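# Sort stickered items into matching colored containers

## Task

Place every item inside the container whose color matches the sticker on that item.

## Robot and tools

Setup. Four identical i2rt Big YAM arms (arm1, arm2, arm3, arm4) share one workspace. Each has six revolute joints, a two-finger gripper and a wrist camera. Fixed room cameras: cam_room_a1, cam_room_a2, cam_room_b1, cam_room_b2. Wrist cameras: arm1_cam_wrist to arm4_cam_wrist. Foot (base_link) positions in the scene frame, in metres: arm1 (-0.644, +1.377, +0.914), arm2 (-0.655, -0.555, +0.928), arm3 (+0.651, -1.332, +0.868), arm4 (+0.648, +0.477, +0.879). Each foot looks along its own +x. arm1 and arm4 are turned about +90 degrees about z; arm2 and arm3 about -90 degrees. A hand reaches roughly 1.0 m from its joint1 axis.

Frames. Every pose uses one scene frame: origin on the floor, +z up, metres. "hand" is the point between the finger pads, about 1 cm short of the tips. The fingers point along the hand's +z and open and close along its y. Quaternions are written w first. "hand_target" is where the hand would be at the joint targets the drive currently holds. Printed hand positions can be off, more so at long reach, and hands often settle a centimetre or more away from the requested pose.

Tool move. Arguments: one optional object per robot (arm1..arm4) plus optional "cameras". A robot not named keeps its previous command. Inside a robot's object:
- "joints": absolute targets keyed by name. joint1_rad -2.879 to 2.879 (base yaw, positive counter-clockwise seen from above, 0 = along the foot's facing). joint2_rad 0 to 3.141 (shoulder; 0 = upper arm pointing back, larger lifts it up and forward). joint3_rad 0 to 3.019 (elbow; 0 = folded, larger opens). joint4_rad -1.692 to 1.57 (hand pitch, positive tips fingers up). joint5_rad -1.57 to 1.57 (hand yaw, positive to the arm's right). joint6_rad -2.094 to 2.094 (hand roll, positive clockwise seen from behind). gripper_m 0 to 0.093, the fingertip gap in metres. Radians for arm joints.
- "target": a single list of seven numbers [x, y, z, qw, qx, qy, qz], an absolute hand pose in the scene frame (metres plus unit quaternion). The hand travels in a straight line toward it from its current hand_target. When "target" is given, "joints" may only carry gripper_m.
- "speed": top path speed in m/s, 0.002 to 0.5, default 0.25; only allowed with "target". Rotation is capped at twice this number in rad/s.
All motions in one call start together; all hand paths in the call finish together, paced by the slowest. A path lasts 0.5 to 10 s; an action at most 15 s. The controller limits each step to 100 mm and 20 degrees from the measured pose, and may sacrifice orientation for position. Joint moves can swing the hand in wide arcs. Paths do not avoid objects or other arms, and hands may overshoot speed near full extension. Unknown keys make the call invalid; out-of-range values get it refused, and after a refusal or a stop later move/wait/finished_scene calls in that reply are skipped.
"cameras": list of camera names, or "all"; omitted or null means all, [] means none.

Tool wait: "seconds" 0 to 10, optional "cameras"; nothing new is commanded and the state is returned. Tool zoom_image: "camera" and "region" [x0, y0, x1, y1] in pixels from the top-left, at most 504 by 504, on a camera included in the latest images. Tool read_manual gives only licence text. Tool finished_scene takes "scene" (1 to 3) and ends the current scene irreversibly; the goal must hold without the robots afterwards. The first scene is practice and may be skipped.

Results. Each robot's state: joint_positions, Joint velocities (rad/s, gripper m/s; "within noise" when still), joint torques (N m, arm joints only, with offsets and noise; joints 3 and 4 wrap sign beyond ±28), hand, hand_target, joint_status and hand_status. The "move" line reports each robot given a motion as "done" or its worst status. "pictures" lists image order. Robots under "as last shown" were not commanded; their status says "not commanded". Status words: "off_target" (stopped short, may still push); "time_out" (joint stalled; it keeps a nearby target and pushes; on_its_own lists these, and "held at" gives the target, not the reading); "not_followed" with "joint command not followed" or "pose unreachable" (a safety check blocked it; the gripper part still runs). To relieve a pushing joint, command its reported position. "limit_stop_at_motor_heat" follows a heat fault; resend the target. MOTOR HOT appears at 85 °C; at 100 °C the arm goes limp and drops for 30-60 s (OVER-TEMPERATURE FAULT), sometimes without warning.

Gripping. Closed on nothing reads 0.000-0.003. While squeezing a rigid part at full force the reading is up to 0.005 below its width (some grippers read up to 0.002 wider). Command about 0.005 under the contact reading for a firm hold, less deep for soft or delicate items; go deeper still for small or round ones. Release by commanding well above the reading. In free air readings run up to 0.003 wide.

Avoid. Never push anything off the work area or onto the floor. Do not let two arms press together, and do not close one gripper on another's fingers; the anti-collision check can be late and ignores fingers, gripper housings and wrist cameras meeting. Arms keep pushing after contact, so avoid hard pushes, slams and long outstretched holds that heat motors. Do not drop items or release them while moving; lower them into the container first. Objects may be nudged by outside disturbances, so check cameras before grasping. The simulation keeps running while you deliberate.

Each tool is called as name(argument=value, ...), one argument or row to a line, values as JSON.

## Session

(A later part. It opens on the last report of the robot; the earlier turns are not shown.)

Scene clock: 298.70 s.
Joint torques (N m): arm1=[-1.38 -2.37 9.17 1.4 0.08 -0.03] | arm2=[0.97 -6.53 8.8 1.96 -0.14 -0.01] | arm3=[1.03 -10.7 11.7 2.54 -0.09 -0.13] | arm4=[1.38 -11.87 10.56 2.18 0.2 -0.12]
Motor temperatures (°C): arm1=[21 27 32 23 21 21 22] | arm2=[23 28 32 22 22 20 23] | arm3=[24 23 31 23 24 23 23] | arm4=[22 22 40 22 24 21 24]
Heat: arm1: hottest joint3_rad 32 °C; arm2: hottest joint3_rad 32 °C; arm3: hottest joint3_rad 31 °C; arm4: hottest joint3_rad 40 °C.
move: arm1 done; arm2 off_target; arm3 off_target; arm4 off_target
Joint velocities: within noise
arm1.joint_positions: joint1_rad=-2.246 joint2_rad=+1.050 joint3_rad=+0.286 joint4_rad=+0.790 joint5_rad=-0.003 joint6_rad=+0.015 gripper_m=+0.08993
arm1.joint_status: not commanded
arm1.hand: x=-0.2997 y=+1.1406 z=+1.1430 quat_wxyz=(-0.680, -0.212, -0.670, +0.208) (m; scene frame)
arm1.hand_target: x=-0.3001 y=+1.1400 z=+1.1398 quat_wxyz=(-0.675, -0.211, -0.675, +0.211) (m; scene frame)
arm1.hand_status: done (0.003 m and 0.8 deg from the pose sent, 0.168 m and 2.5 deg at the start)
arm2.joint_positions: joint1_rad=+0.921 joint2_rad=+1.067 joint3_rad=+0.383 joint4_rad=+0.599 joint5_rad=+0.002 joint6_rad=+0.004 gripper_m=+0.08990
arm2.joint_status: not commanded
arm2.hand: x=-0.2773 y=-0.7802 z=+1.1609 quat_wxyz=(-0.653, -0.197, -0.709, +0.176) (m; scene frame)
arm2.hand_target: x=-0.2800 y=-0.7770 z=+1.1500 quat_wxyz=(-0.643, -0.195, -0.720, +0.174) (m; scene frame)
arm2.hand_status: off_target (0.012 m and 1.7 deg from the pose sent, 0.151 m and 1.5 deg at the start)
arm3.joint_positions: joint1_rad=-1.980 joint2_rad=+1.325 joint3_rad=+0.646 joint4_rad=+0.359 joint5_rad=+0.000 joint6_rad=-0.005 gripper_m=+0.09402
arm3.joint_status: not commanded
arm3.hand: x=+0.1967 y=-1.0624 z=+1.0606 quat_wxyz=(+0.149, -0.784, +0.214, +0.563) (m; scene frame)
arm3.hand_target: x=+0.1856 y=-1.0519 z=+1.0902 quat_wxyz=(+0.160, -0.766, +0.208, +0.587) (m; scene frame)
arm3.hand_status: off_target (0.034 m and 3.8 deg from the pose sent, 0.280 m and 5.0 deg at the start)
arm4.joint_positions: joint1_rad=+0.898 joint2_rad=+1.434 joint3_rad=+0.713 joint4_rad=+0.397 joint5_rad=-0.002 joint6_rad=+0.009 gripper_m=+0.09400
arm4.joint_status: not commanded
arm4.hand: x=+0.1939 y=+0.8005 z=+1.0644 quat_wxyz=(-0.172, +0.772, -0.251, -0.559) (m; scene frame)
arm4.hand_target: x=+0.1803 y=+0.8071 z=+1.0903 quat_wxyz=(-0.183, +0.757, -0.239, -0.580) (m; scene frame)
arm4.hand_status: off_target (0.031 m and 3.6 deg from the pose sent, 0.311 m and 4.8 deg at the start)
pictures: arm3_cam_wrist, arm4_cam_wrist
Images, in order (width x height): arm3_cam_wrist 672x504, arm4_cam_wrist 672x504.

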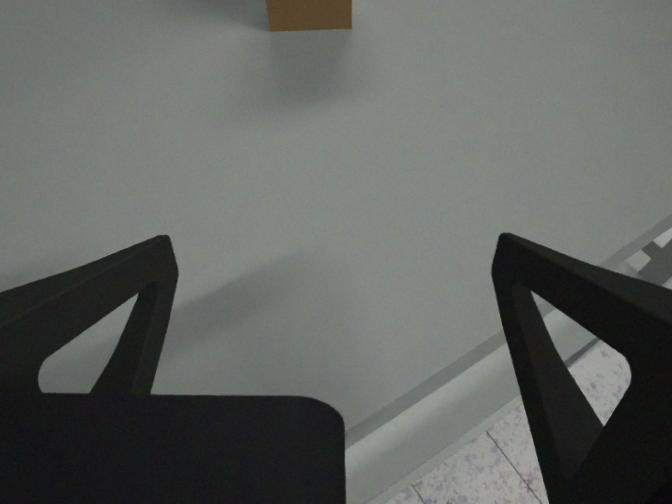

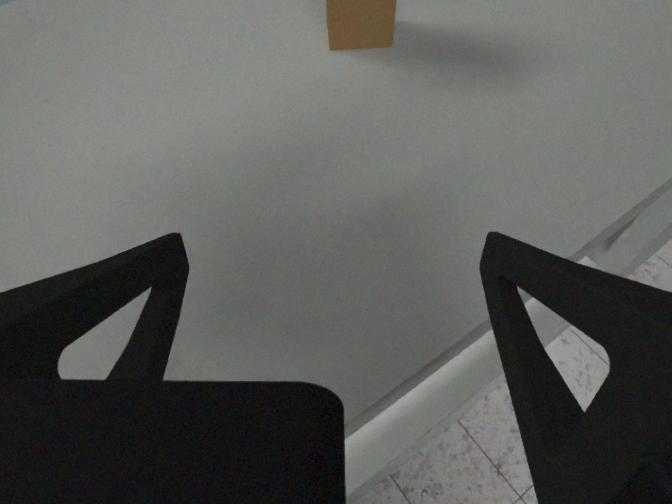

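move(
  arm3={"target":[0.036,-0.978,1.058,0.1485,-0.7503,0.1801,0.6185],"speed":0.15},
  arm4={"target":[0.049,0.929,1.045,0.1753,-0.7417,0.2127,0.6115],"speed":0.15},
  cameras=["arm3_cam_wrist","arm4_cam_wrist"],
)

Scene clock: 325.43 s.
Joint torques (N m): arm1=[-1.96 -2.14 9.21 1.37 0.11 -0.1] | arm2=[0.97 -6.53 8.81 1.96 -0.14 -0.01] | arm3=[1.32 -17.55 11.55 2.54 -0.09 -0.13] | arm4=[0.38 -18.78 10.61 1.99 -0.09 -0.1]
Motor temperatures (°C): arm1=[21 26 32 23 21 21 22] | arm2=[23 27 32 22 22 20 23] | arm3=[24 24 32 24 24 23 23] | arm4=[22 23 40 22 24 21 24]
Heat: arm1: hottest joint3_rad 32 °C; arm2: hottest joint3_rad 32 °C; arm3: hottest joint3_rad 32 °C; arm4: hottest joint3_rad 40 °C.
move: arm3 off_target; arm4 off_target
Joint velocities: within noise
arm1, arm2: as last shown
arm3.joint_positions: joint1_rad=-1.980 joint2_rad=+1.781 joint3_rad=+1.052 joint4_rad=+0.490 joint5_rad=-0.055 joint6_rad=-0.015 gripper_m=+0.09402
arm3.joint_status: not commanded
arm3.hand: x=+0.0501 y=-0.9877 z=+1.0358 quat_wxyz=(+0.140, -0.766, +0.188, +0.599) (m; scene frame)
arm3.hand_target: x=+0.0375 y=-0.9787 z=+1.0585 quat_wxyz=(+0.149, -0.750, +0.180, +0.619) (m; scene frame)
arm3.hand_status: off_target (0.028 m and 3.2 deg from the pose sent, 0.182 m and 8.4 deg at the start)
arm4.joint_positions: joint1_rad=+0.851 joint2_rad=+1.911 joint3_rad=+1.176 joint4_rad=+0.498 joint5_rad=-0.103 joint6_rad=-0.012 gripper_m=+0.09400
arm4.joint_status: not commanded
arm4.hand: x=+0.0596 y=+0.9159 z=+1.0317 quat_wxyz=(-0.165, +0.752, -0.222, -0.598) (m; scene frame)
arm4.hand_target: x=+0.0502 y=+0.9283 z=+1.0450 quat_wxyz=(-0.175, +0.742, -0.213, -0.611) (m; scene frame)
arm4.hand_status: off_target (0.021 m and 2.5 deg from the pose sent, 0.195 m and 8.2 deg at the start)
pictures: arm3_cam_wrist, arm4_cam_wrist
Images, in order (width x height): arm3_cam_wrist 672x504, arm4_cam_wrist 672x504.

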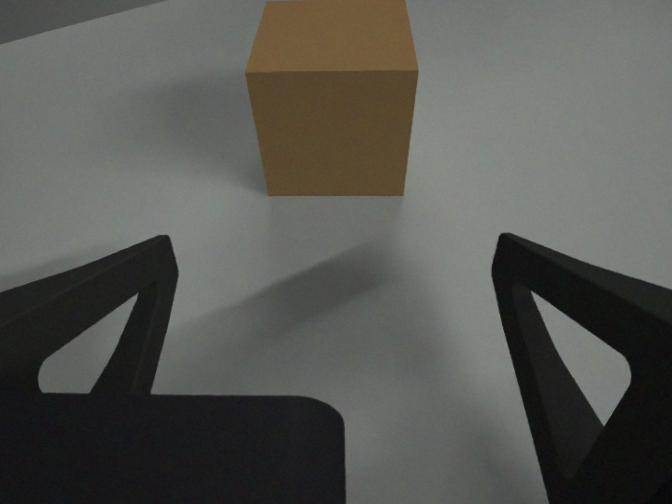

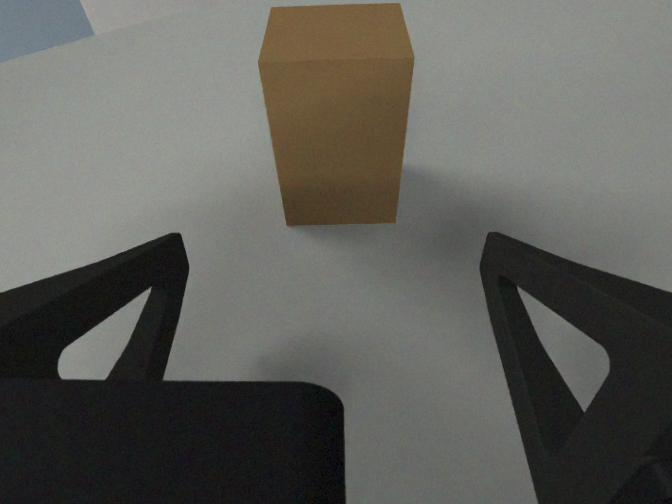

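move(
  arm3={"target":[-0.038,-0.939,1.063,0.1485,-0.7503,0.1801,0.6185],"speed":0.12},
  arm4={"target":[-0.010,0.970,1.043,0.1753,-0.7417,0.2127,0.6115],"speed":0.12},
  cameras=["arm3_cam_wrist","arm4_cam_wrist"],
)

Scene clock: 338.53 s.
Joint torques (N m): arm1=[-1.55 -1.61 9.14 1.46 0.13 -0.05] | arm2=[0.97 -6.71 8.83 1.98 -0.15 0] | arm3=[1.73 -20.37 12.46 1.52 0.09 -0.12] | arm4=[0.85 -20.78 11.45 1.07 0.17 -0.06]
Motor temperatures (°C): arm1=[21 26 32 23 21 21 21] | arm2=[23 27 32 22 22 20 23] | arm3=[24 24 31 24 24 23 23] | arm4=[22 24 38 22 24 21 24]
Heat: arm1: hottest joint3_rad 32 °C; arm2: hottest joint3_rad 32 °C; arm3: hottest joint3_rad 31 °C; arm4: hottest joint3_rad 38 °C.
move: arm3 off_target; arm4 off_target
Joint velocities: within noise
arm1, arm2: as last shown
arm3.joint_positions: joint1_rad=-1.980 joint2_rad=+1.945 joint3_rad=+1.333 joint4_rad=+0.398 joint5_rad=-0.054 joint6_rad=-0.015 gripper_m=+0.09402
arm3.joint_status: not commanded
arm3.hand: x=-0.0234 y=-0.9443 z=+1.0474 quat_wxyz=(+0.144, -0.758, +0.186, +0.608) (m; scene frame)
arm3.hand_target: x=-0.0367 y=-0.9396 z=+1.0633 quat_wxyz=(+0.149, -0.750, +0.180, +0.619) (m; scene frame)
arm3.hand_status: off_target (0.022 m and 1.8 deg from the pose sent, 0.104 m and 3.2 deg at the start)
arm4.joint_positions: joint1_rad=+0.851 joint2_rad=+2.056 joint3_rad=+1.428 joint4_rad=+0.422 joint5_rad=-0.103 joint6_rad=-0.013 gripper_m=+0.09400
arm4.joint_status: not commanded
arm4.hand: x=+0.0016 y=+0.9613 z=+1.0397 quat_wxyz=(-0.169, +0.744, -0.218, -0.609) (m; scene frame)
arm4.hand_target: x=-0.0091 y=+0.9694 z=+1.0432 quat_wxyz=(-0.175, +0.742, -0.213, -0.612) (m; scene frame)
arm4.hand_status: off_target (0.015 m and 1.0 deg from the pose sent, 0.089 m and 2.5 deg at the start)
pictures: arm3_cam_wrist, arm4_cam_wrist
Images, in order (width x height): arm3_cam_wrist 672x504, arm4_cam_wrist 672x504.

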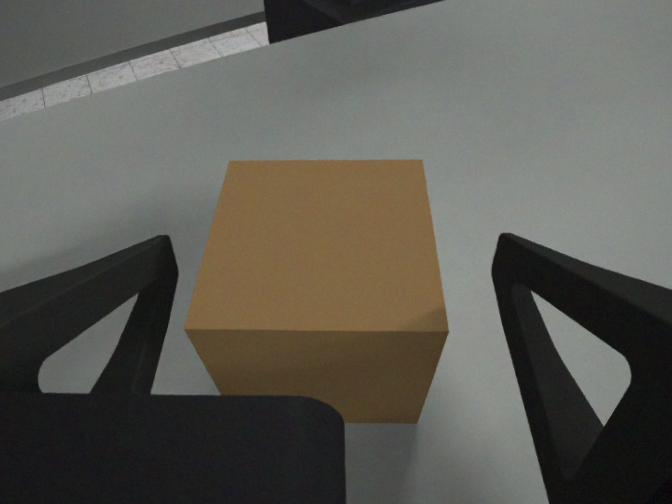

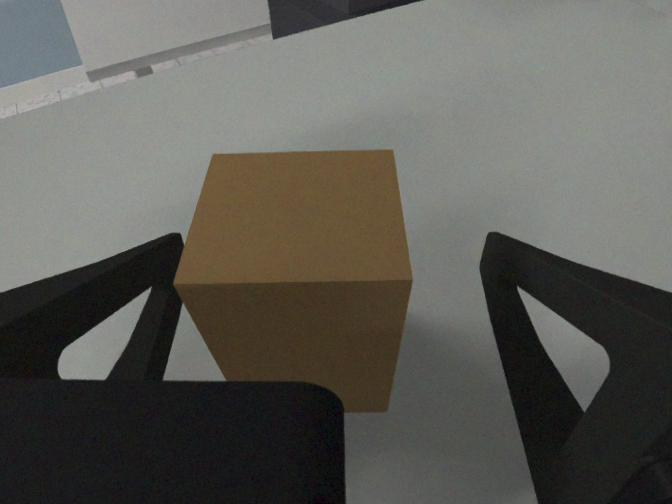

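move(
  arm4={"target":[-0.0125,0.9635,1.043,0.1753,-0.7417,0.2127,0.6115],"speed":0.1},
  cameras=[],
)

move(
  arm3={"joints":{"gripper_m":0.038}},
  arm4={"joints":{"gripper_m":0.031}},
  cameras=["arm3_cam_wrist","arm4_cam_wrist"],
)

Scene clock: 348.00 s.
Joint torques (N m): arm1=[-1.85 -2.26 9.17 1.37 0.07 -0.06] | arm2=[0.85 -6.59 8.81 1.98 -0.14 -0.01] | arm3=[1.61 -20.54 12.51 1.57 0.11 -0.11] | arm4=[1.32 -21.07 10.84 1.17 0.21 -0.03]
Motor temperatures (°C): arm1=[21 26 32 23 21 21 21] | arm2=[23 26 32 22 22 20 23] | arm3=[24 24 31 23 24 23 23] | arm4=[22 25 38 22 24 21 24]
Heat: arm1: hottest joint3_rad 32 °C; arm2: hottest joint3_rad 32 °C; arm3: hottest joint3_rad 31 °C; arm4: hottest joint3_rad 38 °C.
move: arm4 off_target
Joint velocities: within noise
arm1, arm2, arm3: as last shown
arm3.hand: x=-0.0234 y=-0.9443 z=+1.0473 quat_wxyz=(+0.144, -0.759, +0.186, +0.608) (m; scene frame)
arm3.hand_target: x=-0.0367 y=-0.9396 z=+1.0634 quat_wxyz=(+0.149, -0.750, +0.180, +0.619) (m; scene frame)
arm4.joint_positions: joint1_rad=+0.856 joint2_rad=+2.056 joint3_rad=+1.428 joint4_rad=+0.421 joint5_rad=-0.094 joint6_rad=-0.013 gripper_m=+0.09400
arm4.joint_status: not commanded
arm4.hand: x=+0.0004 y=+0.9598 z=+1.0396 quat_wxyz=(-0.171, +0.744, -0.219, -0.608) (m; scene frame)
arm4.hand_target: x=-0.0118 y=+0.9630 z=+1.0432 quat_wxyz=(-0.175, +0.742, -0.213, -0.612) (m; scene frame)
arm4.hand_status: off_target (0.014 m and 1.0 deg from the pose sent, 0.015 m and 1.0 deg at the start)
pictures: none
No camera images: "cameras" was empty.

Scene clock: 348.63 s.
Joint torques (N m): arm1=[-1.49 -2.02 9.26 1.26 0.1 -0.04] | arm2=[0.97 -6.48 8.8 1.96 -0.15 0] | arm3=[1.79 -20.54 12.51 1.55 0.06 -0.1] | arm4=[1.49 -21.42 10.93 1.29 0.16 -0.07]
Motor temperatures (°C): arm1=[21 26 32 23 21 21 21] | arm2=[23 26 32 22 22 20 23] | arm3=[24 24 31 23 24 23 23] | arm4=[22 25 38 22 24 21 24]
Heat: arm1: hottest joint3_rad 32 °C; arm2: hottest joint3_rad 32 °C; arm3: hottest joint3_rad 31 °C; arm4: hottest joint3_rad 38 °C.
move: arm3 off_target; arm4 off_target
Joint velocities: within noise
arm1, arm2: as last shown
arm3.joint_positions: joint1_rad=-1.980 joint2_rad=+1.945 joint3_rad=+1.333 joint4_rad=+0.398 joint5_rad=-0.053 joint6_rad=-0.016 gripper_m=+0.05280
arm3.joint_status: gripper_m off_target (ended at +0.05283, target +0.03800)
arm3.hand: x=-0.0233 y=-0.9442 z=+1.0472 quat_wxyz=(+0.144, -0.759, +0.186, +0.607) (m; scene frame)
arm3.hand_target: x=-0.0367 y=-0.9396 z=+1.0633 quat_wxyz=(+0.149, -0.750, +0.180, +0.619) (m; scene frame)
arm3.hand_status: not commanded
arm4.joint_positions: joint1_rad=+0.856 joint2_rad=+2.056 joint3_rad=+1.428 joint4_rad=+0.421 joint5_rad=-0.093 joint6_rad=-0.013 gripper_m=+0.04442
arm4.joint_status: gripper_m off_target (ended at +0.04444, target +0.03100)
arm4.hand: x=+0.0003 y=+0.9597 z=+1.0396 quat_wxyz=(-0.171, +0.744, -0.220, -0.608) (m; scene frame)
arm4.hand_target: x=-0.0118 y=+0.9630 z=+1.0432 quat_wxyz=(-0.175, +0.742, -0.213, -0.612) (m; scene frame)
arm4.hand_status: not commanded
pictures: arm3_cam_wrist, arm4_cam_wrist
Images, in order (width x height): arm3_cam_wrist 672x504, arm4_cam_wrist 672x504.

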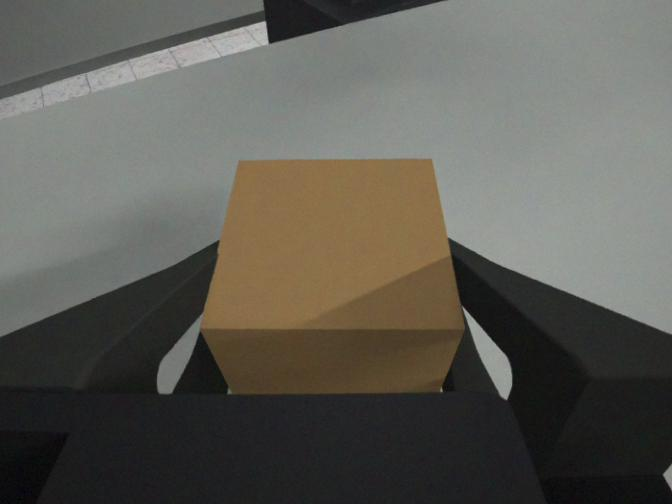

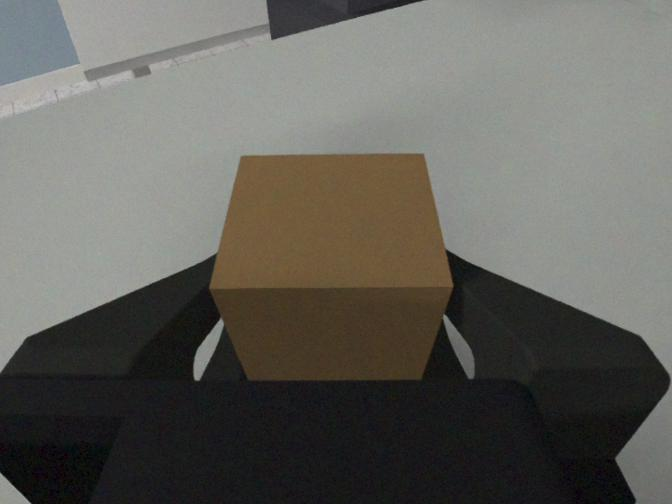

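move(
  arm3={"target":[-0.015,-0.95,1.13,0.1485,-0.7503,0.1801,0.6185]},
  arm4={"target":[0.012,0.945,1.12,0.1753,-0.7417,0.2127,0.6115]},
  cameras=[],
)

move(
  arm3={"target":[0.22,-1.073,1.16,0.1485,-0.7503,0.1801,0.6185]},
  arm4={"target":[0.24,0.79,1.16,0.1753,-0.7417,0.2127,0.6115]},
  cameras=["arm3_cam_wrist","arm4_cam_wrist"],
)

Scene clock: 356.97 s.
Joint torques (N m): arm1=[-1.9 -1.73 9.24 1.43 0.09 -0.05] | arm2=[0.85 -6.65 8.79 1.96 -0.15 -0.01] | arm3=[1.55 -20.48 11.34 1.73 -0.02 -0.12] | arm4=[1.26 -21.25 9.05 1.21 0.2 -0.07]
Motor temperatures (°C): arm1=[21 25 32 23 21 21 21] | arm2=[23 26 32 22 22 20 23] | arm3=[24 25 31 23 24 23 24] | arm4=[22 25 38 22 24 21 25]
Heat: arm1: hottest joint3_rad 32 °C; arm2: hottest joint3_rad 32 °C; arm3: hottest joint3_rad 31 °C; arm4: hottest joint3_rad 38 °C.
move: arm3 off_target; arm4 done
Joint velocities: within noise
arm1, arm2: as last shown
arm3.joint_positions: joint1_rad=-1.980 joint2_rad=+1.816 joint3_rad=+1.333 joint4_rad=+0.271 joint5_rad=-0.053 joint6_rad=-0.017 gripper_m=+0.05288
arm3.joint_status: not commanded
arm3.hand: x=-0.0078 y=-0.9524 z=+1.1134 quat_wxyz=(+0.145, -0.758, +0.186, +0.608) (m; scene frame)
arm3.hand_target: x=-0.0144 y=-0.9502 z=+1.1302 quat_wxyz=(+0.149, -0.750, +0.180, +0.619) (m; scene frame)
arm3.hand_status: off_target (0.018 m and 1.6 deg from the pose sent, 0.083 m and 1.8 deg at the start)
arm4.joint_positions: joint1_rad=+0.856 joint2_rad=+1.904 joint3_rad=+1.416 joint4_rad=+0.300 joint5_rad=-0.093 joint6_rad=-0.013 gripper_m=+0.04442
arm4.joint_status: not commanded
arm4.hand: x=+0.0161 y=+0.9481 z=+1.1211 quat_wxyz=(-0.174, +0.738, -0.217, -0.614) (m; scene frame)
arm4.hand_target: x=+0.0120 y=+0.9450 z=+1.1200 quat_wxyz=(-0.175, +0.742, -0.213, -0.612) (m; scene frame)
arm4.hand_status: done (0.005 m and 0.7 deg from the pose sent, 0.083 m and 1.0 deg at the start)
pictures: none
No camera images: "cameras" was empty.

Scene clock: 358.77 s.
Joint torques (N m): arm1=[-1.55 -1.38 9.2 1.29 0.07 -0.03] | arm2=[0.85 -6.53 8.77 1.94 -0.13 -0.01] | arm3=[0.44 -7.82 9.21 1.76 -0.11 -0.14] | arm4=[0.32 -8.41 9.03 1.16 -0.09 -0.1]
Motor temperatures (°C): arm1=[21 25 32 23 21 21 21] | arm2=[23 26 32 22 22 20 23] | arm3=[24 25 31 23 24 23 24] | arm4=[22 25 38 22 24 21 25]
Heat: arm1: hottest joint3_rad 32 °C; arm2: hottest joint3_rad 32 °C; arm3: hottest joint3_rad 31 °C; arm4: hottest joint3_rad 38 °C.
move: arm3 done; arm4 done
Joint velocities: within noise
arm1, arm2: as last shown
arm3.joint_positions: joint1_rad=-1.999 joint2_rad=+1.097 joint3_rad=+0.676 joint4_rad=+0.240 joint5_rad=-0.086 joint6_rad=-0.020 gripper_m=+0.05289
arm3.joint_status: not commanded
arm3.hand: x=+0.2170 y=-1.0790 z=+1.1619 quat_wxyz=(+0.143, -0.749, +0.178, +0.622) (m; scene frame)
arm3.hand_target: x=+0.2200 y=-1.0730 z=+1.1599 quat_wxyz=(+0.149, -0.750, +0.180, +0.618) (m; scene frame)
arm3.hand_status: done (0.007 m and 0.8 deg from the pose sent, 0.262 m and 1.6 deg at the start)
arm4.joint_positions: joint1_rad=+0.827 joint2_rad=+1.167 joint3_rad=+0.677 joint4_rad=+0.298 joint5_rad=-0.128 joint6_rad=-0.017 gripper_m=+0.04442
arm4.joint_status: not commanded
arm4.hand: x=+0.2395 y=+0.7871 z=+1.1588 quat_wxyz=(-0.171, +0.739, -0.217, -0.614) (m; scene frame)
arm4.hand_target: x=+0.2401 y=+0.7900 z=+1.1600 quat_wxyz=(-0.175, +0.742, -0.213, -0.612) (m; scene frame)
arm4.hand_status: done (0.003 m and 0.8 deg from the pose sent, 0.277 m and 0.7 deg at the start)
pictures: arm3_cam_wrist, arm4_cam_wrist
Images, in order (width x height): arm3_cam_wrist 672x504, arm4_cam_wrist 672x504.

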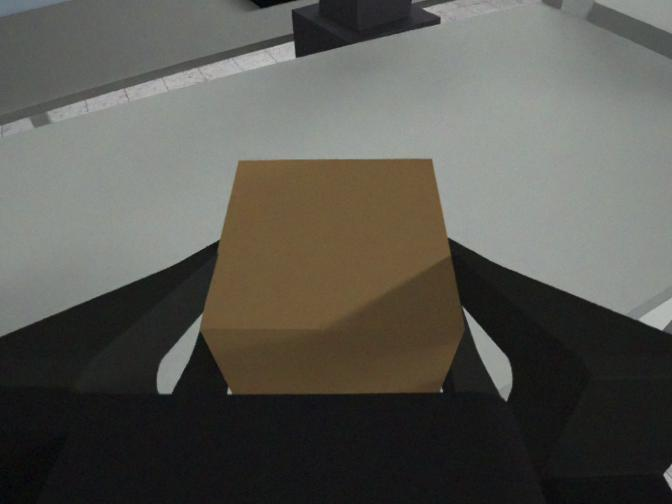

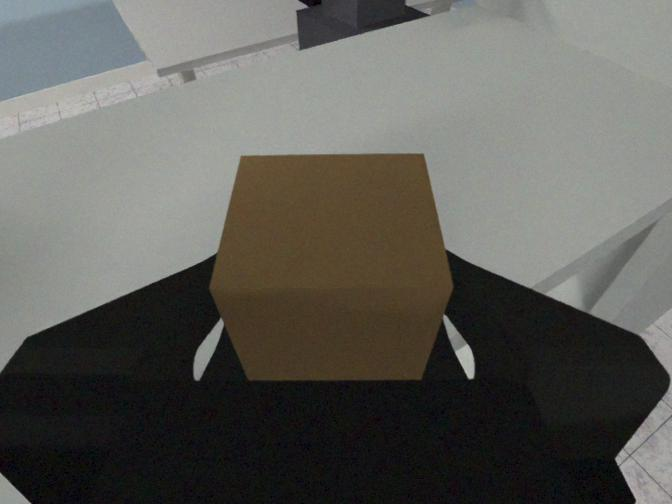

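move(
  arm3={"joints":{"joint2_rad":0.3115,"joint3_rad":0.544,"joint4_rad":-0.389,"joint5_rad":0,"joint6_rad":0}},
  arm4={"joints":{"joint2_rad":0.3115,"joint3_rad":0.544,"joint4_rad":-0.389,"joint5_rad":0,"joint6_rad":0}},
  cameras=[],
)

move(
  arm3={"joints":{"joint1_rad":1.777}},
  arm4={"joints":{"joint1_rad":-1.884}},
  cameras=[],
)

move(
  arm3={"joints":{"joint2_rad":1.885,"joint3_rad":1.456,"joint4_rad":-1.12}},
  arm4={"joints":{"joint2_rad":1.72,"joint3_rad":1.33,"joint4_rad":-1.16}},
  cameras=["arm3_cam_wrist","arm4_cam_wrist","cam_room_a1","cam_room_a2"],
)

Scene clock: 386.83 s.
Joint torques (N m): arm1=[-1.67 -2.37 9.25 1.44 0.12 -0.06] | arm2=[0.79 -6.53 8.77 1.96 -0.13 0] | arm3=[0.44 1.32 10.74 1.74 0.11 0.03] | arm4=[0.38 1.14 10.91 1.21 0.24 0.16]
Motor temperatures (°C): arm1=[21 25 32 23 21 21 21] | arm2=[23 26 32 22 22 20 23] | arm3=[24 25 30 23 24 23 24] | arm4=[22 24 36 22 24 21 26]
Heat: arm1: hottest joint3_rad 32 °C; arm2: hottest joint3_rad 32 °C; arm3: hottest joint3_rad 30 °C; arm4: hottest joint3_rad 36 °C.
move: arm3 done; arm4 done
Joint velocities: within noise
arm1, arm2: as last shown
arm3.joint_positions: joint1_rad=-2.000 joint2_rad=+0.314 joint3_rad=+0.534 joint4_rad=-0.386 joint5_rad=-0.003 joint6_rad=-0.007 gripper_m=+0.05289
arm3.joint_status: all done
arm3.hand: x=+0.3966 y=-1.1710 z=+1.2196 quat_wxyz=(+0.172, -0.737, +0.208, +0.619) (m; scene frame)
arm3.hand_target: x=+0.3998 y=-1.1678 z=+1.2259 quat_wxyz=(+0.176, -0.732, +0.216, +0.622) (m; scene frame)
arm3.hand_status: not commanded
arm4.joint_positions: joint1_rad=+0.826 joint2_rad=+0.317 joint3_rad=+0.524 joint4_rad=-0.380 joint5_rad=-0.004 joint6_rad=-0.014 gripper_m=+0.04442
arm4.joint_status: all done
arm4.hand: x=+0.4184 y=+0.6685 z=+1.2286 quat_wxyz=(-0.218, +0.722, -0.254, -0.606) (m; scene frame)
arm4.hand_target: x=+0.4217 y=+0.6688 z=+1.2404 quat_wxyz=(-0.219, +0.714, -0.260, -0.612) (m; scene frame)
arm4.hand_status: not commanded
pictures: none
No camera images: "cameras" was empty.

Scene clock: 389.43 s.
Joint torques (N m): arm1=[-1.49 -1.9 9.13 1.33 0.11 -0.09] | arm2=[0.91 -6.59 8.77 1.96 -0.14 -0.01] | arm3=[1.9 1.44 10.7 1.72 0.11 0.01] | arm4=[0.79 1.03 10.99 1.26 0.03 0.12]
Motor temperatures (°C): arm1=[21 25 32 23 21 21 21] | arm2=[23 26 32 22 22 20 23] | arm3=[24 24 30 23 24 23 24] | arm4=[22 24 37 22 24 21 26]
Heat: arm1: hottest joint3_rad 32 °C; arm2: hottest joint3_rad 32 °C; arm3: hottest joint3_rad 30 °C; arm4: hottest joint3_rad 37 °C.
move: arm3 done; arm4 done
Joint velocities: within noise
arm1.joint_positions: joint1_rad=-2.246 joint2_rad=+1.050 joint3_rad=+0.286 joint4_rad=+0.790 joint5_rad=-0.003 joint6_rad=+0.015 gripper_m=+0.08993
arm1.joint_status: not commanded
arm1.hand: x=-0.2997 y=+1.1406 z=+1.1430 quat_wxyz=(-0.680, -0.212, -0.670, +0.208) (m; scene frame)
arm1.hand_target: x=-0.3001 y=+1.1400 z=+1.1398 quat_wxyz=(-0.675, -0.211, -0.675, +0.211) (m; scene frame)
arm1.hand_status: not commanded
arm2.joint_positions: joint1_rad=+0.921 joint2_rad=+1.067 joint3_rad=+0.383 joint4_rad=+0.599 joint5_rad=+0.002 joint6_rad=+0.004 gripper_m=+0.08990
arm2.joint_status: not commanded
arm2.hand: x=-0.2773 y=-0.7802 z=+1.1609 quat_wxyz=(-0.653, -0.197, -0.709, +0.176) (m; scene frame)
arm2.hand_target: x=-0.2800 y=-0.7770 z=+1.1500 quat_wxyz=(-0.643, -0.195, -0.720, +0.174) (m; scene frame)
arm2.hand_status: not commanded
arm3.joint_positions: joint1_rad=+1.767 joint2_rad=+0.314 joint3_rad=+0.534 joint4_rad=-0.386 joint5_rad=-0.002 joint6_rad=-0.006 gripper_m=+0.05300
arm3.joint_status: all done
arm3.hand: x=+0.9476 y=-1.3043 z=+1.2221 quat_wxyz=(-0.646, +0.036, -0.763, -0.018) (m; scene frame)
arm3.hand_target: x=+0.9463 y=-1.3018 z=+1.2283 quat_wxyz=(-0.649, +0.037, -0.759, -0.023) (m; scene frame)
arm3.hand_status: not commanded
arm4.joint_positions: joint1_rad=-1.883 joint2_rad=+0.317 joint3_rad=+0.524 joint4_rad=-0.380 joint5_rad=+0.002 joint6_rad=-0.012 gripper_m=+0.04444
arm4.joint_status: all done
arm4.hand: x=+0.9388 y=+0.4021 z=+1.2271 quat_wxyz=(-0.636, -0.092, -0.761, +0.088) (m; scene frame)
arm4.hand_target: x=+0.9366 y=+0.4028 z=+1.2389 quat_wxyz=(-0.643, -0.096, -0.755, +0.085) (m; scene frame)
arm4.hand_status: not commanded
pictures: none
No camera images: "cameras" was empty.

Scene clock: 391.33 s.
Joint torques (N m): arm1=[-1.79 -2.14 9.29 1.24 0.1 -0.04] | arm2=[1.03 -6.48 8.8 1.96 -0.14 -0.01] | arm3=[1.73 -20.84 11.45 -0.43 0.11 0.01] | arm4=[0.91 -17.14 10.44 -0.4 0.01 0.15]
Motor temperatures (°C): arm1=[21 25 32 23 21 21 21] | arm2=[23 26 32 22 22 20 23] | arm3=[24 24 30 23 24 23 24] | arm4=[22 24 37 22 24 21 26]
Heat: arm1: hottest joint3_rad 32 °C; arm2: hottest joint3_rad 32 °C; arm3: hottest joint3_rad 30 °C; arm4: hottest joint3_rad 37 °C.
move: arm3 done; arm4 done
Joint velocities: within noise
arm1, arm2: as last shown
arm3.joint_positions: joint1_rad=+1.767 joint2_rad=+1.900 joint3_rad=+1.409 joint4_rad=-1.113 joint5_rad=-0.002 joint6_rad=-0.006 gripper_m=+0.05300
arm3.joint_status: all done
arm3.hand: x=+1.1867 y=-1.2905 z=+0.9086 quat_wxyz=(+0.016, +0.041, -0.999, +0.006) (m; scene frame)
arm3.hand_target: x=+1.2051 y=-1.2837 z=+0.9326 quat_wxyz=(-0.011, +0.043, -0.999, +0.006) (m; scene frame)
arm3.hand_status: not commanded
arm4.joint_positions: joint1_rad=-1.883 joint2_rad=+1.723 joint3_rad=+1.287 joint4_rad=-1.150 joint5_rad=+0.002 joint6_rad=-0.012 gripper_m=+0.04444
arm4.joint_status: all done
arm4.hand: x=+1.1211 y=+0.3533 z=+0.9649 quat_wxyz=(+0.010, -0.121, -0.993, +0.002) (m; scene frame)
arm4.hand_target: x=+1.1355 y=+0.3493 z=+0.9812 quat_wxyz=(-0.008, -0.128, -0.992, +0.003) (m; scene frame)
arm4.hand_status: not commanded
pictures: arm3_cam_wrist, arm4_cam_wrist, cam_room_a1, cam_room_a2
Images, in order (width x height): arm3_cam_wrist 672x504, arm4_cam_wrist 672x504, cam_room_a1 672x504, cam_room_a2 672x504.

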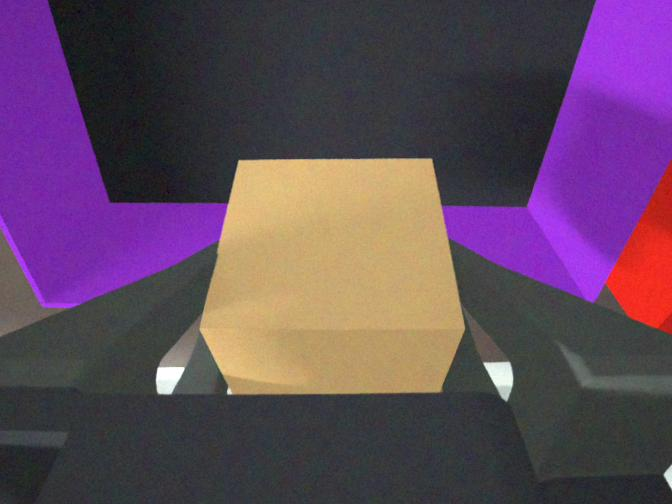

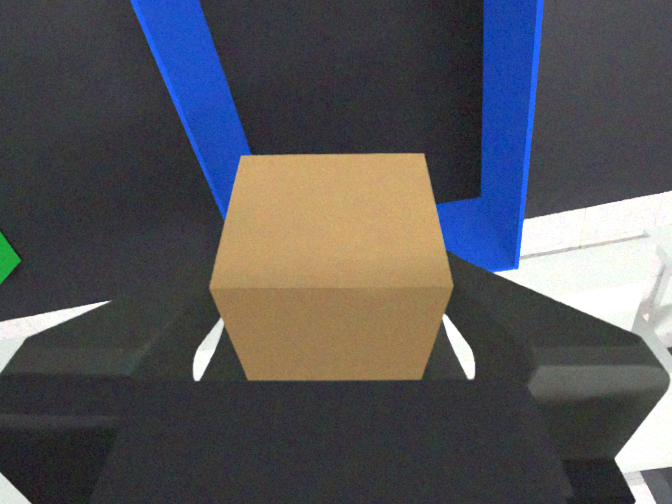

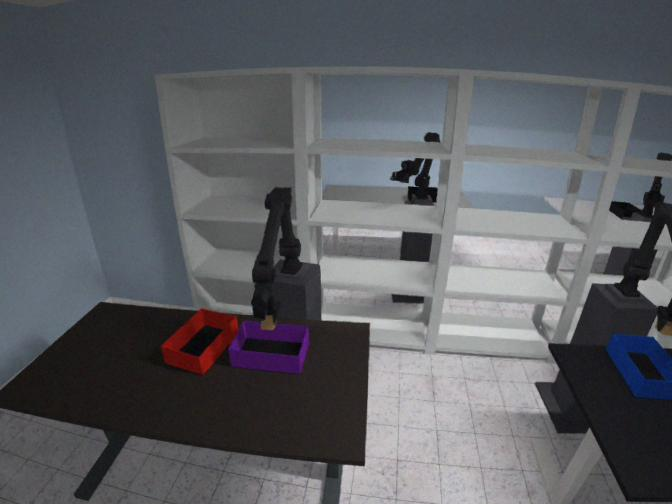

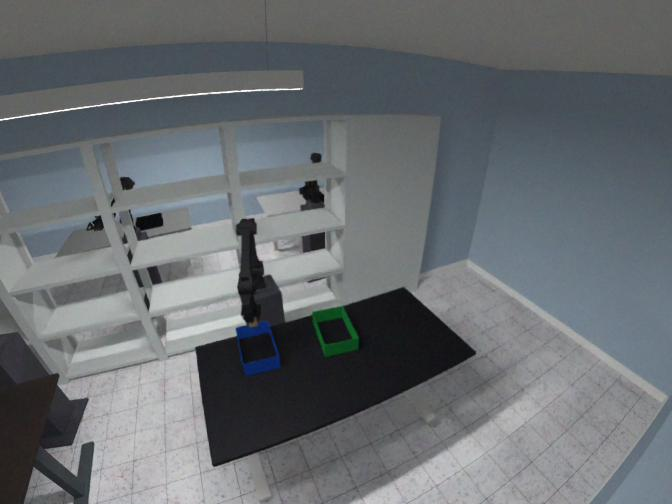

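move(
  arm3={"target":[1.18,-1.284,0.83,-0.011,0.043,-0.999,0.006],"speed":0.15},
  arm4={"target":[1.089,0.349,0.82,-0.008,-0.128,-0.992,0.003],"speed":0.15},
  cameras=["arm3_cam_wrist","arm4_cam_wrist"],
)

Scene clock: 419.00 s.
Joint torques (N m): arm1=[-1.61 -1.67 9.16 1.44 0.12 -0.05] | arm2=[0.85 -6.65 8.81 1.95 -0.13 -0.01] | arm3=[2.08 -19.02 6.45 0.38 0.09 0.01] | arm4=[0.15 -14.92 5.91 0.44 -0.06 -0.09]
Motor temperatures (°C): arm1=[21 25 32 23 21 21 21] | arm2=[23 25 32 22 22 20 23] | arm3=[24 25 32 23 24 23 24] | arm4=[22 24 39 22 24 21 26]
Heat: arm1: hottest joint3_rad 32 °C; arm2: hottest joint3_rad 32 °C; arm3: hottest joint3_rad 32 °C; arm4: hottest joint3_rad 39 °C.
move: arm3 done; arm4 done
Joint velocities: within noise
arm1, arm2: as last shown
arm3.joint_positions: joint1_rad=+1.768 joint2_rad=+1.966 joint3_rad=+1.280 joint4_rad=-0.865 joint5_rad=-0.002 joint6_rad=-0.003 gripper_m=+0.05300
arm3.joint_status: not commanded
arm3.hand: x=+1.1801 y=-1.2917 z=+0.8337 quat_wxyz=(-0.010, +0.040, -0.999, +0.005) (m; scene frame)
arm3.hand_target: x=+1.1798 y=-1.2840 z=+0.8300 quat_wxyz=(-0.011, +0.043, -0.999, +0.006) (m; scene frame)
arm3.hand_status: done (0.009 m and 0.4 deg from the pose sent, 0.079 m and 3.1 deg at the start)
arm4.joint_positions: joint1_rad=-1.902 joint2_rad=+1.860 joint3_rad=+1.029 joint4_rad=-0.725 joint5_rad=+0.002 joint6_rad=-0.014 gripper_m=+0.04444
arm4.joint_status: not commanded
arm4.hand: x=+1.0861 y=+0.3526 z=+0.8236 quat_wxyz=(-0.005, -0.130, -0.991, +0.004) (m; scene frame)
arm4.hand_target: x=+1.0888 y=+0.3490 z=+0.8200 quat_wxyz=(-0.008, -0.128, -0.992, +0.003) (m; scene frame)
arm4.hand_status: done (0.006 m and 0.5 deg from the pose sent, 0.148 m and 2.2 deg at the start)
pictures: arm3_cam_wrist, arm4_cam_wrist
Images, in order (width x height): arm3_cam_wrist 672x504, arm4_cam_wrist 672x504.

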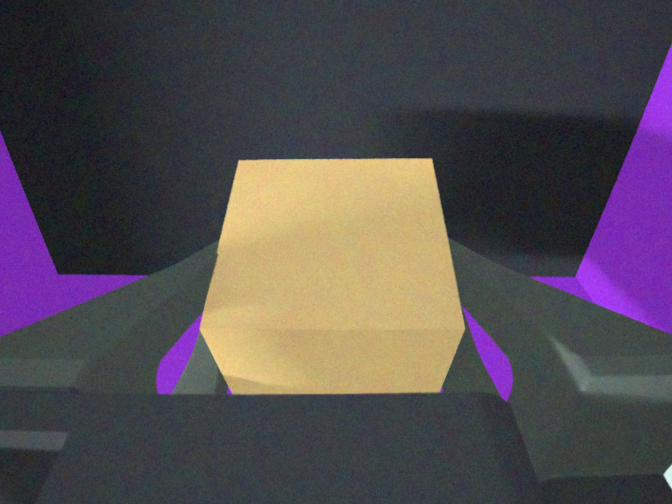

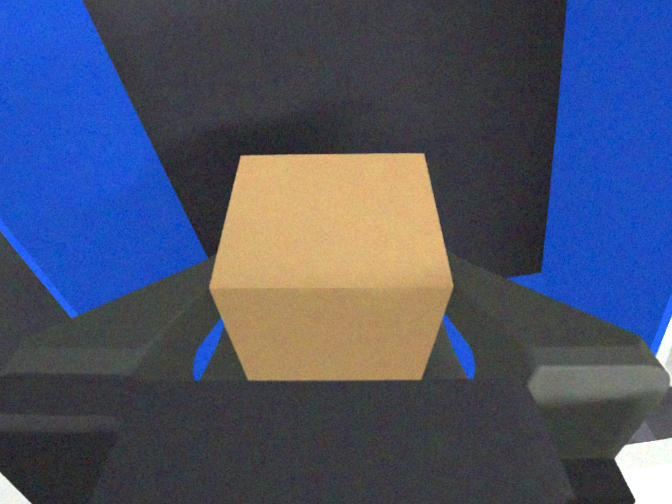

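move(
  arm3={"target":[1.172,-1.28,0.78,-0.011,0.043,-0.999,0.006],"speed":0.1},
  arm4={"target":[1.089,0.346,0.75,-0.008,-0.128,-0.992,0.003],"speed":0.1},
  cameras=["arm4_cam_wrist"],
)

move(
  arm3={"target":[1.172,-1.28,0.765,-0.011,0.043,-0.999,0.006],"speed":0.05},
  arm4={"target":[1.089,0.346,0.735,-0.008,-0.128,-0.992,0.003],"speed":0.05},
  cameras=["arm3_cam_wrist","arm4_cam_wrist"],
)

Scene clock: 424.70 s.
Joint torques (N m): arm1=[-1.61 -2.08 9.02 1.4 0.05 -0.05] | arm2=[0.91 -6.65 8.83 1.95 -0.13 -0.01] | arm3=[1.96 -18.61 5.7 0.39 0.09 0.01] | arm4=[0.32 -16.03 4.79 0.44 -0.02 -0.1]
Motor temperatures (°C): arm1=[21 25 32 23 21 21 21] | arm2=[23 25 32 22 22 20 23] | arm3=[24 25 32 23 24 23 24] | arm4=[22 24 38 22 24 21 26]
Heat: arm1: hottest joint3_rad 32 °C; arm2: hottest joint3_rad 32 °C; arm3: hottest joint3_rad 32 °C; arm4: hottest joint3_rad 38 °C.
move: arm3 done; arm4 done
Joint velocities: within noise
arm1, arm2: as last shown
arm3.joint_positions: joint1_rad=+1.779 joint2_rad=+2.039 joint3_rad=+1.237 joint4_rad=-0.746 joint5_rad=-0.002 joint6_rad=+0.008 gripper_m=+0.05300
arm3.joint_status: not commanded
arm3.hand: x=+1.1735 y=-1.2872 z=+0.7848 quat_wxyz=(-0.012, +0.040, -0.999, +0.005) (m; scene frame)
arm3.hand_target: x=+1.1719 y=-1.2801 z=+0.7800 quat_wxyz=(-0.011, +0.043, -0.999, +0.006) (m; scene frame)
arm3.hand_status: done (0.009 m and 0.4 deg from the pose sent, 0.056 m and 0.4 deg at the start)
arm4.joint_positions: joint1_rad=-1.907 joint2_rad=+2.013 joint3_rad=+1.023 joint4_rad=-0.560 joint5_rad=+0.002 joint6_rad=-0.016 gripper_m=+0.04444
arm4.joint_status: not commanded
arm4.hand: x=+1.0891 y=+0.3491 z=+0.7560 quat_wxyz=(-0.008, -0.131, -0.991, +0.005) (m; scene frame)
arm4.hand_target: x=+1.0890 y=+0.3460 z=+0.7502 quat_wxyz=(-0.008, -0.128, -0.992, +0.003) (m; scene frame)
arm4.hand_status: done (0.007 m and 0.4 deg from the pose sent, 0.074 m and 0.4 deg at the start)
pictures: arm4_cam_wrist
Images, in order (width x height): arm4_cam_wrist 672x504.

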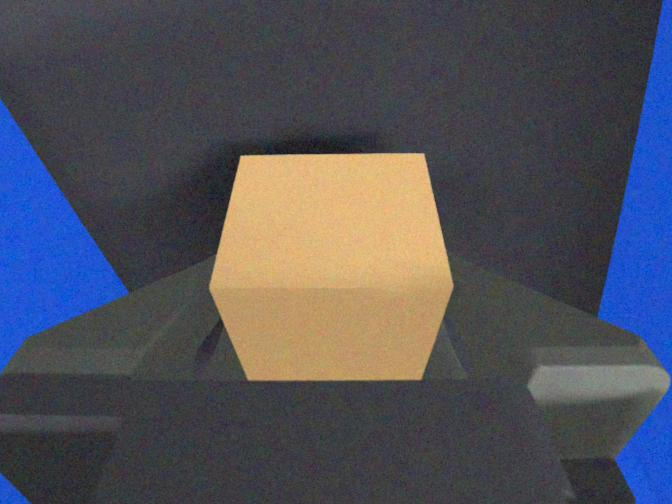

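Scene clock: 425.67 s.
Joint torques (N m): arm1=[-1.32 -2.43 9.11 1.4 0.1 -0.04] | arm2=[0.91 -6.65 8.79 1.99 -0.13 0] | arm3=[2.08 -18.78 5.35 0.4 0.1 0.03] | arm4=[-0.15 -15.62 4.55 0.35 -0.01 -0.1]
Motor temperatures (°C): arm1=[21 25 32 23 21 21 21] | arm2=[23 25 32 22 22 20 23] | arm3=[24 25 32 23 24 23 25] | arm4=[22 24 38 22 24 21 26]
Heat: arm1: hottest joint3_rad 32 °C; arm2: hottest joint3_rad 32 °C; arm3: hottest joint3_rad 32 °C; arm4: hottest joint3_rad 38 °C.
move: arm3 done; arm4 done
Joint velocities: within noise
arm1, arm2: as last shown
arm3.joint_positions: joint1_rad=+1.779 joint2_rad=+2.066 joint3_rad=+1.237 joint4_rad=-0.715 joint5_rad=-0.002 joint6_rad=+0.009 gripper_m=+0.05300
arm3.joint_status: not commanded
arm3.hand: x=+1.1751 y=-1.2873 z=+0.7714 quat_wxyz=(-0.014, +0.039, -0.999, +0.005) (m; scene frame)
arm3.hand_target: x=+1.1718 y=-1.2802 z=+0.7651 quat_wxyz=(-0.011, +0.043, -0.999, +0.006) (m; scene frame)
arm3.hand_status: done (0.010 m and 0.5 deg from the pose sent, 0.021 m and 0.4 deg at the start)
arm4.joint_positions: joint1_rad=-1.907 joint2_rad=+2.044 joint3_rad=+1.023 joint4_rad=-0.527 joint5_rad=+0.002 joint6_rad=-0.016 gripper_m=+0.04444
arm4.joint_status: not commanded
arm4.hand: x=+1.0892 y=+0.3490 z=+0.7427 quat_wxyz=(-0.009, -0.131, -0.991, +0.005) (m; scene frame)
arm4.hand_target: x=+1.0889 y=+0.3460 z=+0.7352 quat_wxyz=(-0.008, -0.128, -0.992, +0.003) (m; scene frame)
arm4.hand_status: done (0.008 m and 0.5 deg from the pose sent, 0.021 m and 0.4 deg at the start)
pictures: arm3_cam_wrist, arm4_cam_wrist
Images, in order (width x height): arm3_cam_wrist 672x504, arm4_cam_wrist 672x504.

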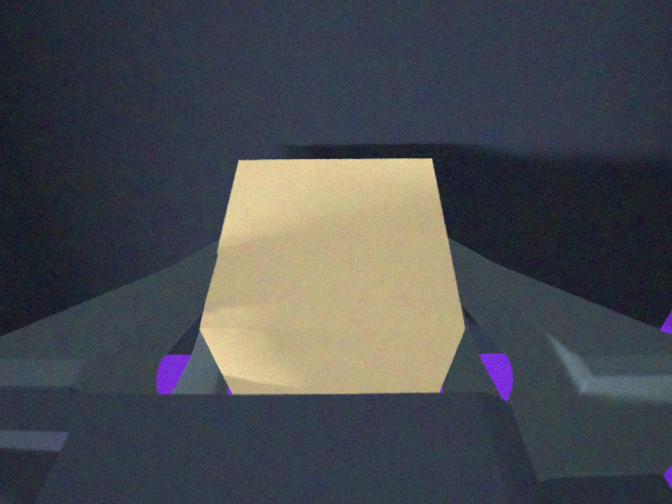

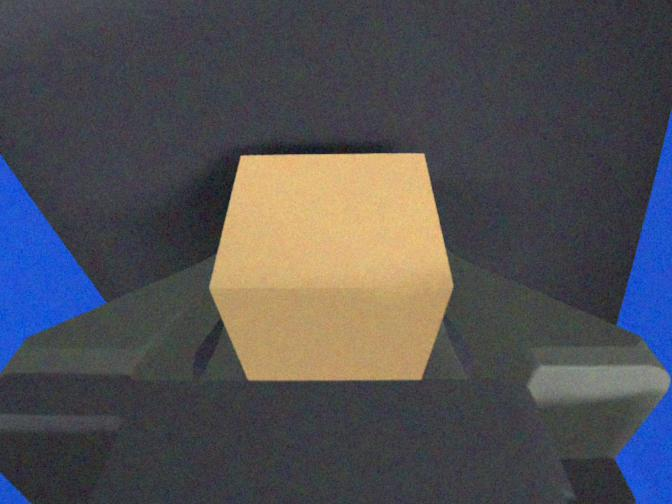

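move(
  arm3={"target":[1.172,-1.28,0.753,-0.011,0.043,-0.999,0.006],"speed":0.04},
  arm4={"target":[1.089,0.346,0.723,-0.008,-0.128,-0.992,0.003],"speed":0.04},
  cameras=[],
)

move(
  arm3={"target":[1.172,-1.28,0.745,-0.011,0.043,-0.999,0.006],"speed":0.04},
  arm4={"target":[1.089,0.346,0.715,-0.008,-0.128,-0.992,0.003],"speed":0.04},
  cameras=["arm3_cam_wrist","arm4_cam_wrist"],
)

Scene clock: 430.53 s.
Joint torques (N m): arm1=[-1.85 -1.32 9.21 1.33 0.09 -0.03] | arm2=[0.97 -6.53 8.81 1.95 -0.14 -0.01] | arm3=[2.08 -17.61 5.23 0.76 0.1 0.03] | arm4=[-0.21 -14.21 4.7 0.85 -0.03 -0.09]
Motor temperatures (°C): arm1=[21 25 32 23 21 21 21] | arm2=[23 25 32 22 22 20 23] | arm3=[24 26 31 23 24 23 25] | arm4=[22 24 37 22 24 21 26]
Heat: arm1: hottest joint3_rad 32 °C; arm2: hottest joint3_rad 32 °C; arm3: hottest joint3_rad 31 °C; arm4: hottest joint3_rad 37 °C.
move: arm3 off_target; arm4 off_target
Joint velocities: within noise
arm1, arm2: as last shown
arm3.joint_positions: joint1_rad=+1.779 joint2_rad=+2.073 joint3_rad=+1.237 joint4_rad=-0.698 joint5_rad=-0.002 joint6_rad=+0.009 gripper_m=+0.05300
arm3.joint_status: not commanded
arm3.hand: x=+1.1775 y=-1.2871 z=+0.7678 quat_wxyz=(-0.018, +0.039, -0.999, +0.005) (m; scene frame)
arm3.hand_target: x=+1.1716 y=-1.2803 z=+0.7534 quat_wxyz=(-0.011, +0.043, -0.999, +0.006) (m; scene frame)
arm3.hand_status: off_target (0.017 m and 0.9 deg from the pose sent, 0.020 m and 0.5 deg at the start)
arm4.joint_positions: joint1_rad=-1.907 joint2_rad=+2.052 joint3_rad=+1.023 joint4_rad=-0.513 joint5_rad=+0.002 joint6_rad=-0.016 gripper_m=+0.04444
arm4.joint_status: not commanded
arm4.hand: x=+1.0905 y=+0.3486 z=+0.7394 quat_wxyz=(-0.012, -0.131, -0.991, +0.005) (m; scene frame)
arm4.hand_target: x=+1.0885 y=+0.3462 z=+0.7236 quat_wxyz=(-0.008, -0.128, -0.992, +0.003) (m; scene frame)
arm4.hand_status: off_target (0.017 m and 0.7 deg from the pose sent, 0.020 m and 0.4 deg at the start)
pictures: none
No camera images: "cameras" was empty.

Scene clock: 431.50 s.
Joint torques (N m): arm1=[-1.9 -1.73 9.18 1.42 0.1 -0.01] | arm2=[0.85 -6.59 8.81 1.95 -0.14 -0.01] | arm3=[2.14 -16.32 5.14 0.99 0.1 0.04] | arm4=[0.03 -12.63 4.83 1.35 -0.05 -0.08]
Motor temperatures (°C): arm1=[21 25 32 23 21 21 21] | arm2=[23 25 32 22 22 20 23] | arm3=[24 26 31 23 24 23 25] | arm4=[22 24 37 22 24 21 26]
Heat: arm1: hottest joint3_rad 32 °C; arm2: hottest joint3_rad 32 °C; arm3: hottest joint3_rad 31 °C; arm4: hottest joint3_rad 37 °C.
move: arm3 off_target; arm4 off_target
Joint velocities: within noise
arm1, arm2: as last shown
arm3.joint_positions: joint1_rad=+1.779 joint2_rad=+2.074 joint3_rad=+1.237 joint4_rad=-0.686 joint5_rad=-0.002 joint6_rad=+0.009 gripper_m=+0.05300
arm3.joint_status: not commanded
arm3.hand: x=+1.1804 y=-1.2869 z=+0.7678 quat_wxyz=(-0.024, +0.039, -0.999, +0.005) (m; scene frame)
arm3.hand_target: x=+1.1711 y=-1.2804 z=+0.7459 quat_wxyz=(-0.011, +0.043, -0.999, +0.006) (m; scene frame)
arm3.hand_status: off_target (0.025 m and 1.6 deg from the pose sent, 0.025 m and 0.9 deg at the start)
arm4.joint_positions: joint1_rad=-1.907 joint2_rad=+2.052 joint3_rad=+1.023 joint4_rad=-0.504 joint5_rad=+0.002 joint6_rad=-0.016 gripper_m=+0.04444
arm4.joint_status: not commanded
arm4.hand: x=+1.0924 y=+0.3480 z=+0.7393 quat_wxyz=(-0.016, -0.131, -0.991, +0.006) (m; scene frame)
arm4.hand_target: x=+1.0879 y=+0.3464 z=+0.7163 quat_wxyz=(-0.008, -0.128, -0.992, +0.003) (m; scene frame)
arm4.hand_status: off_target (0.025 m and 1.1 deg from the pose sent, 0.025 m and 0.7 deg at the start)
pictures: arm3_cam_wrist, arm4_cam_wrist
Images, in order (width x height): arm3_cam_wrist 672x504, arm4_cam_wrist 672x504.

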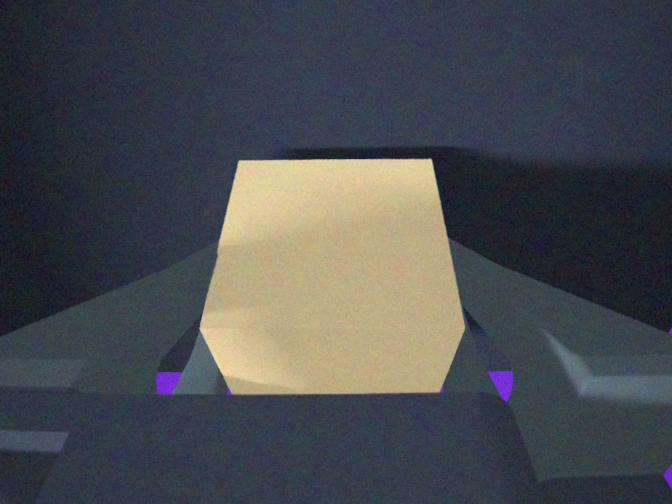

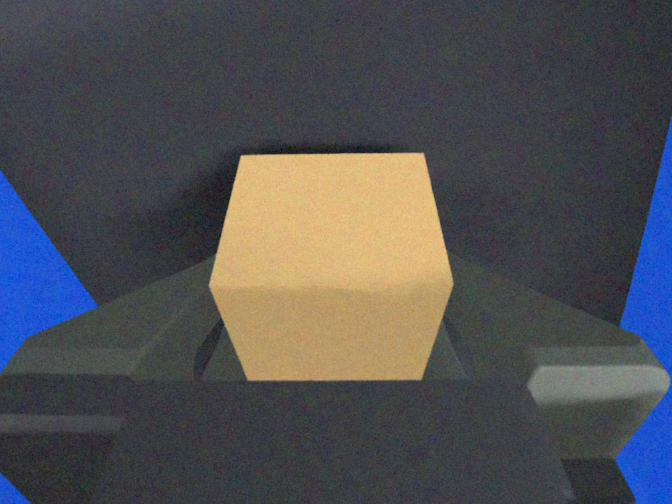

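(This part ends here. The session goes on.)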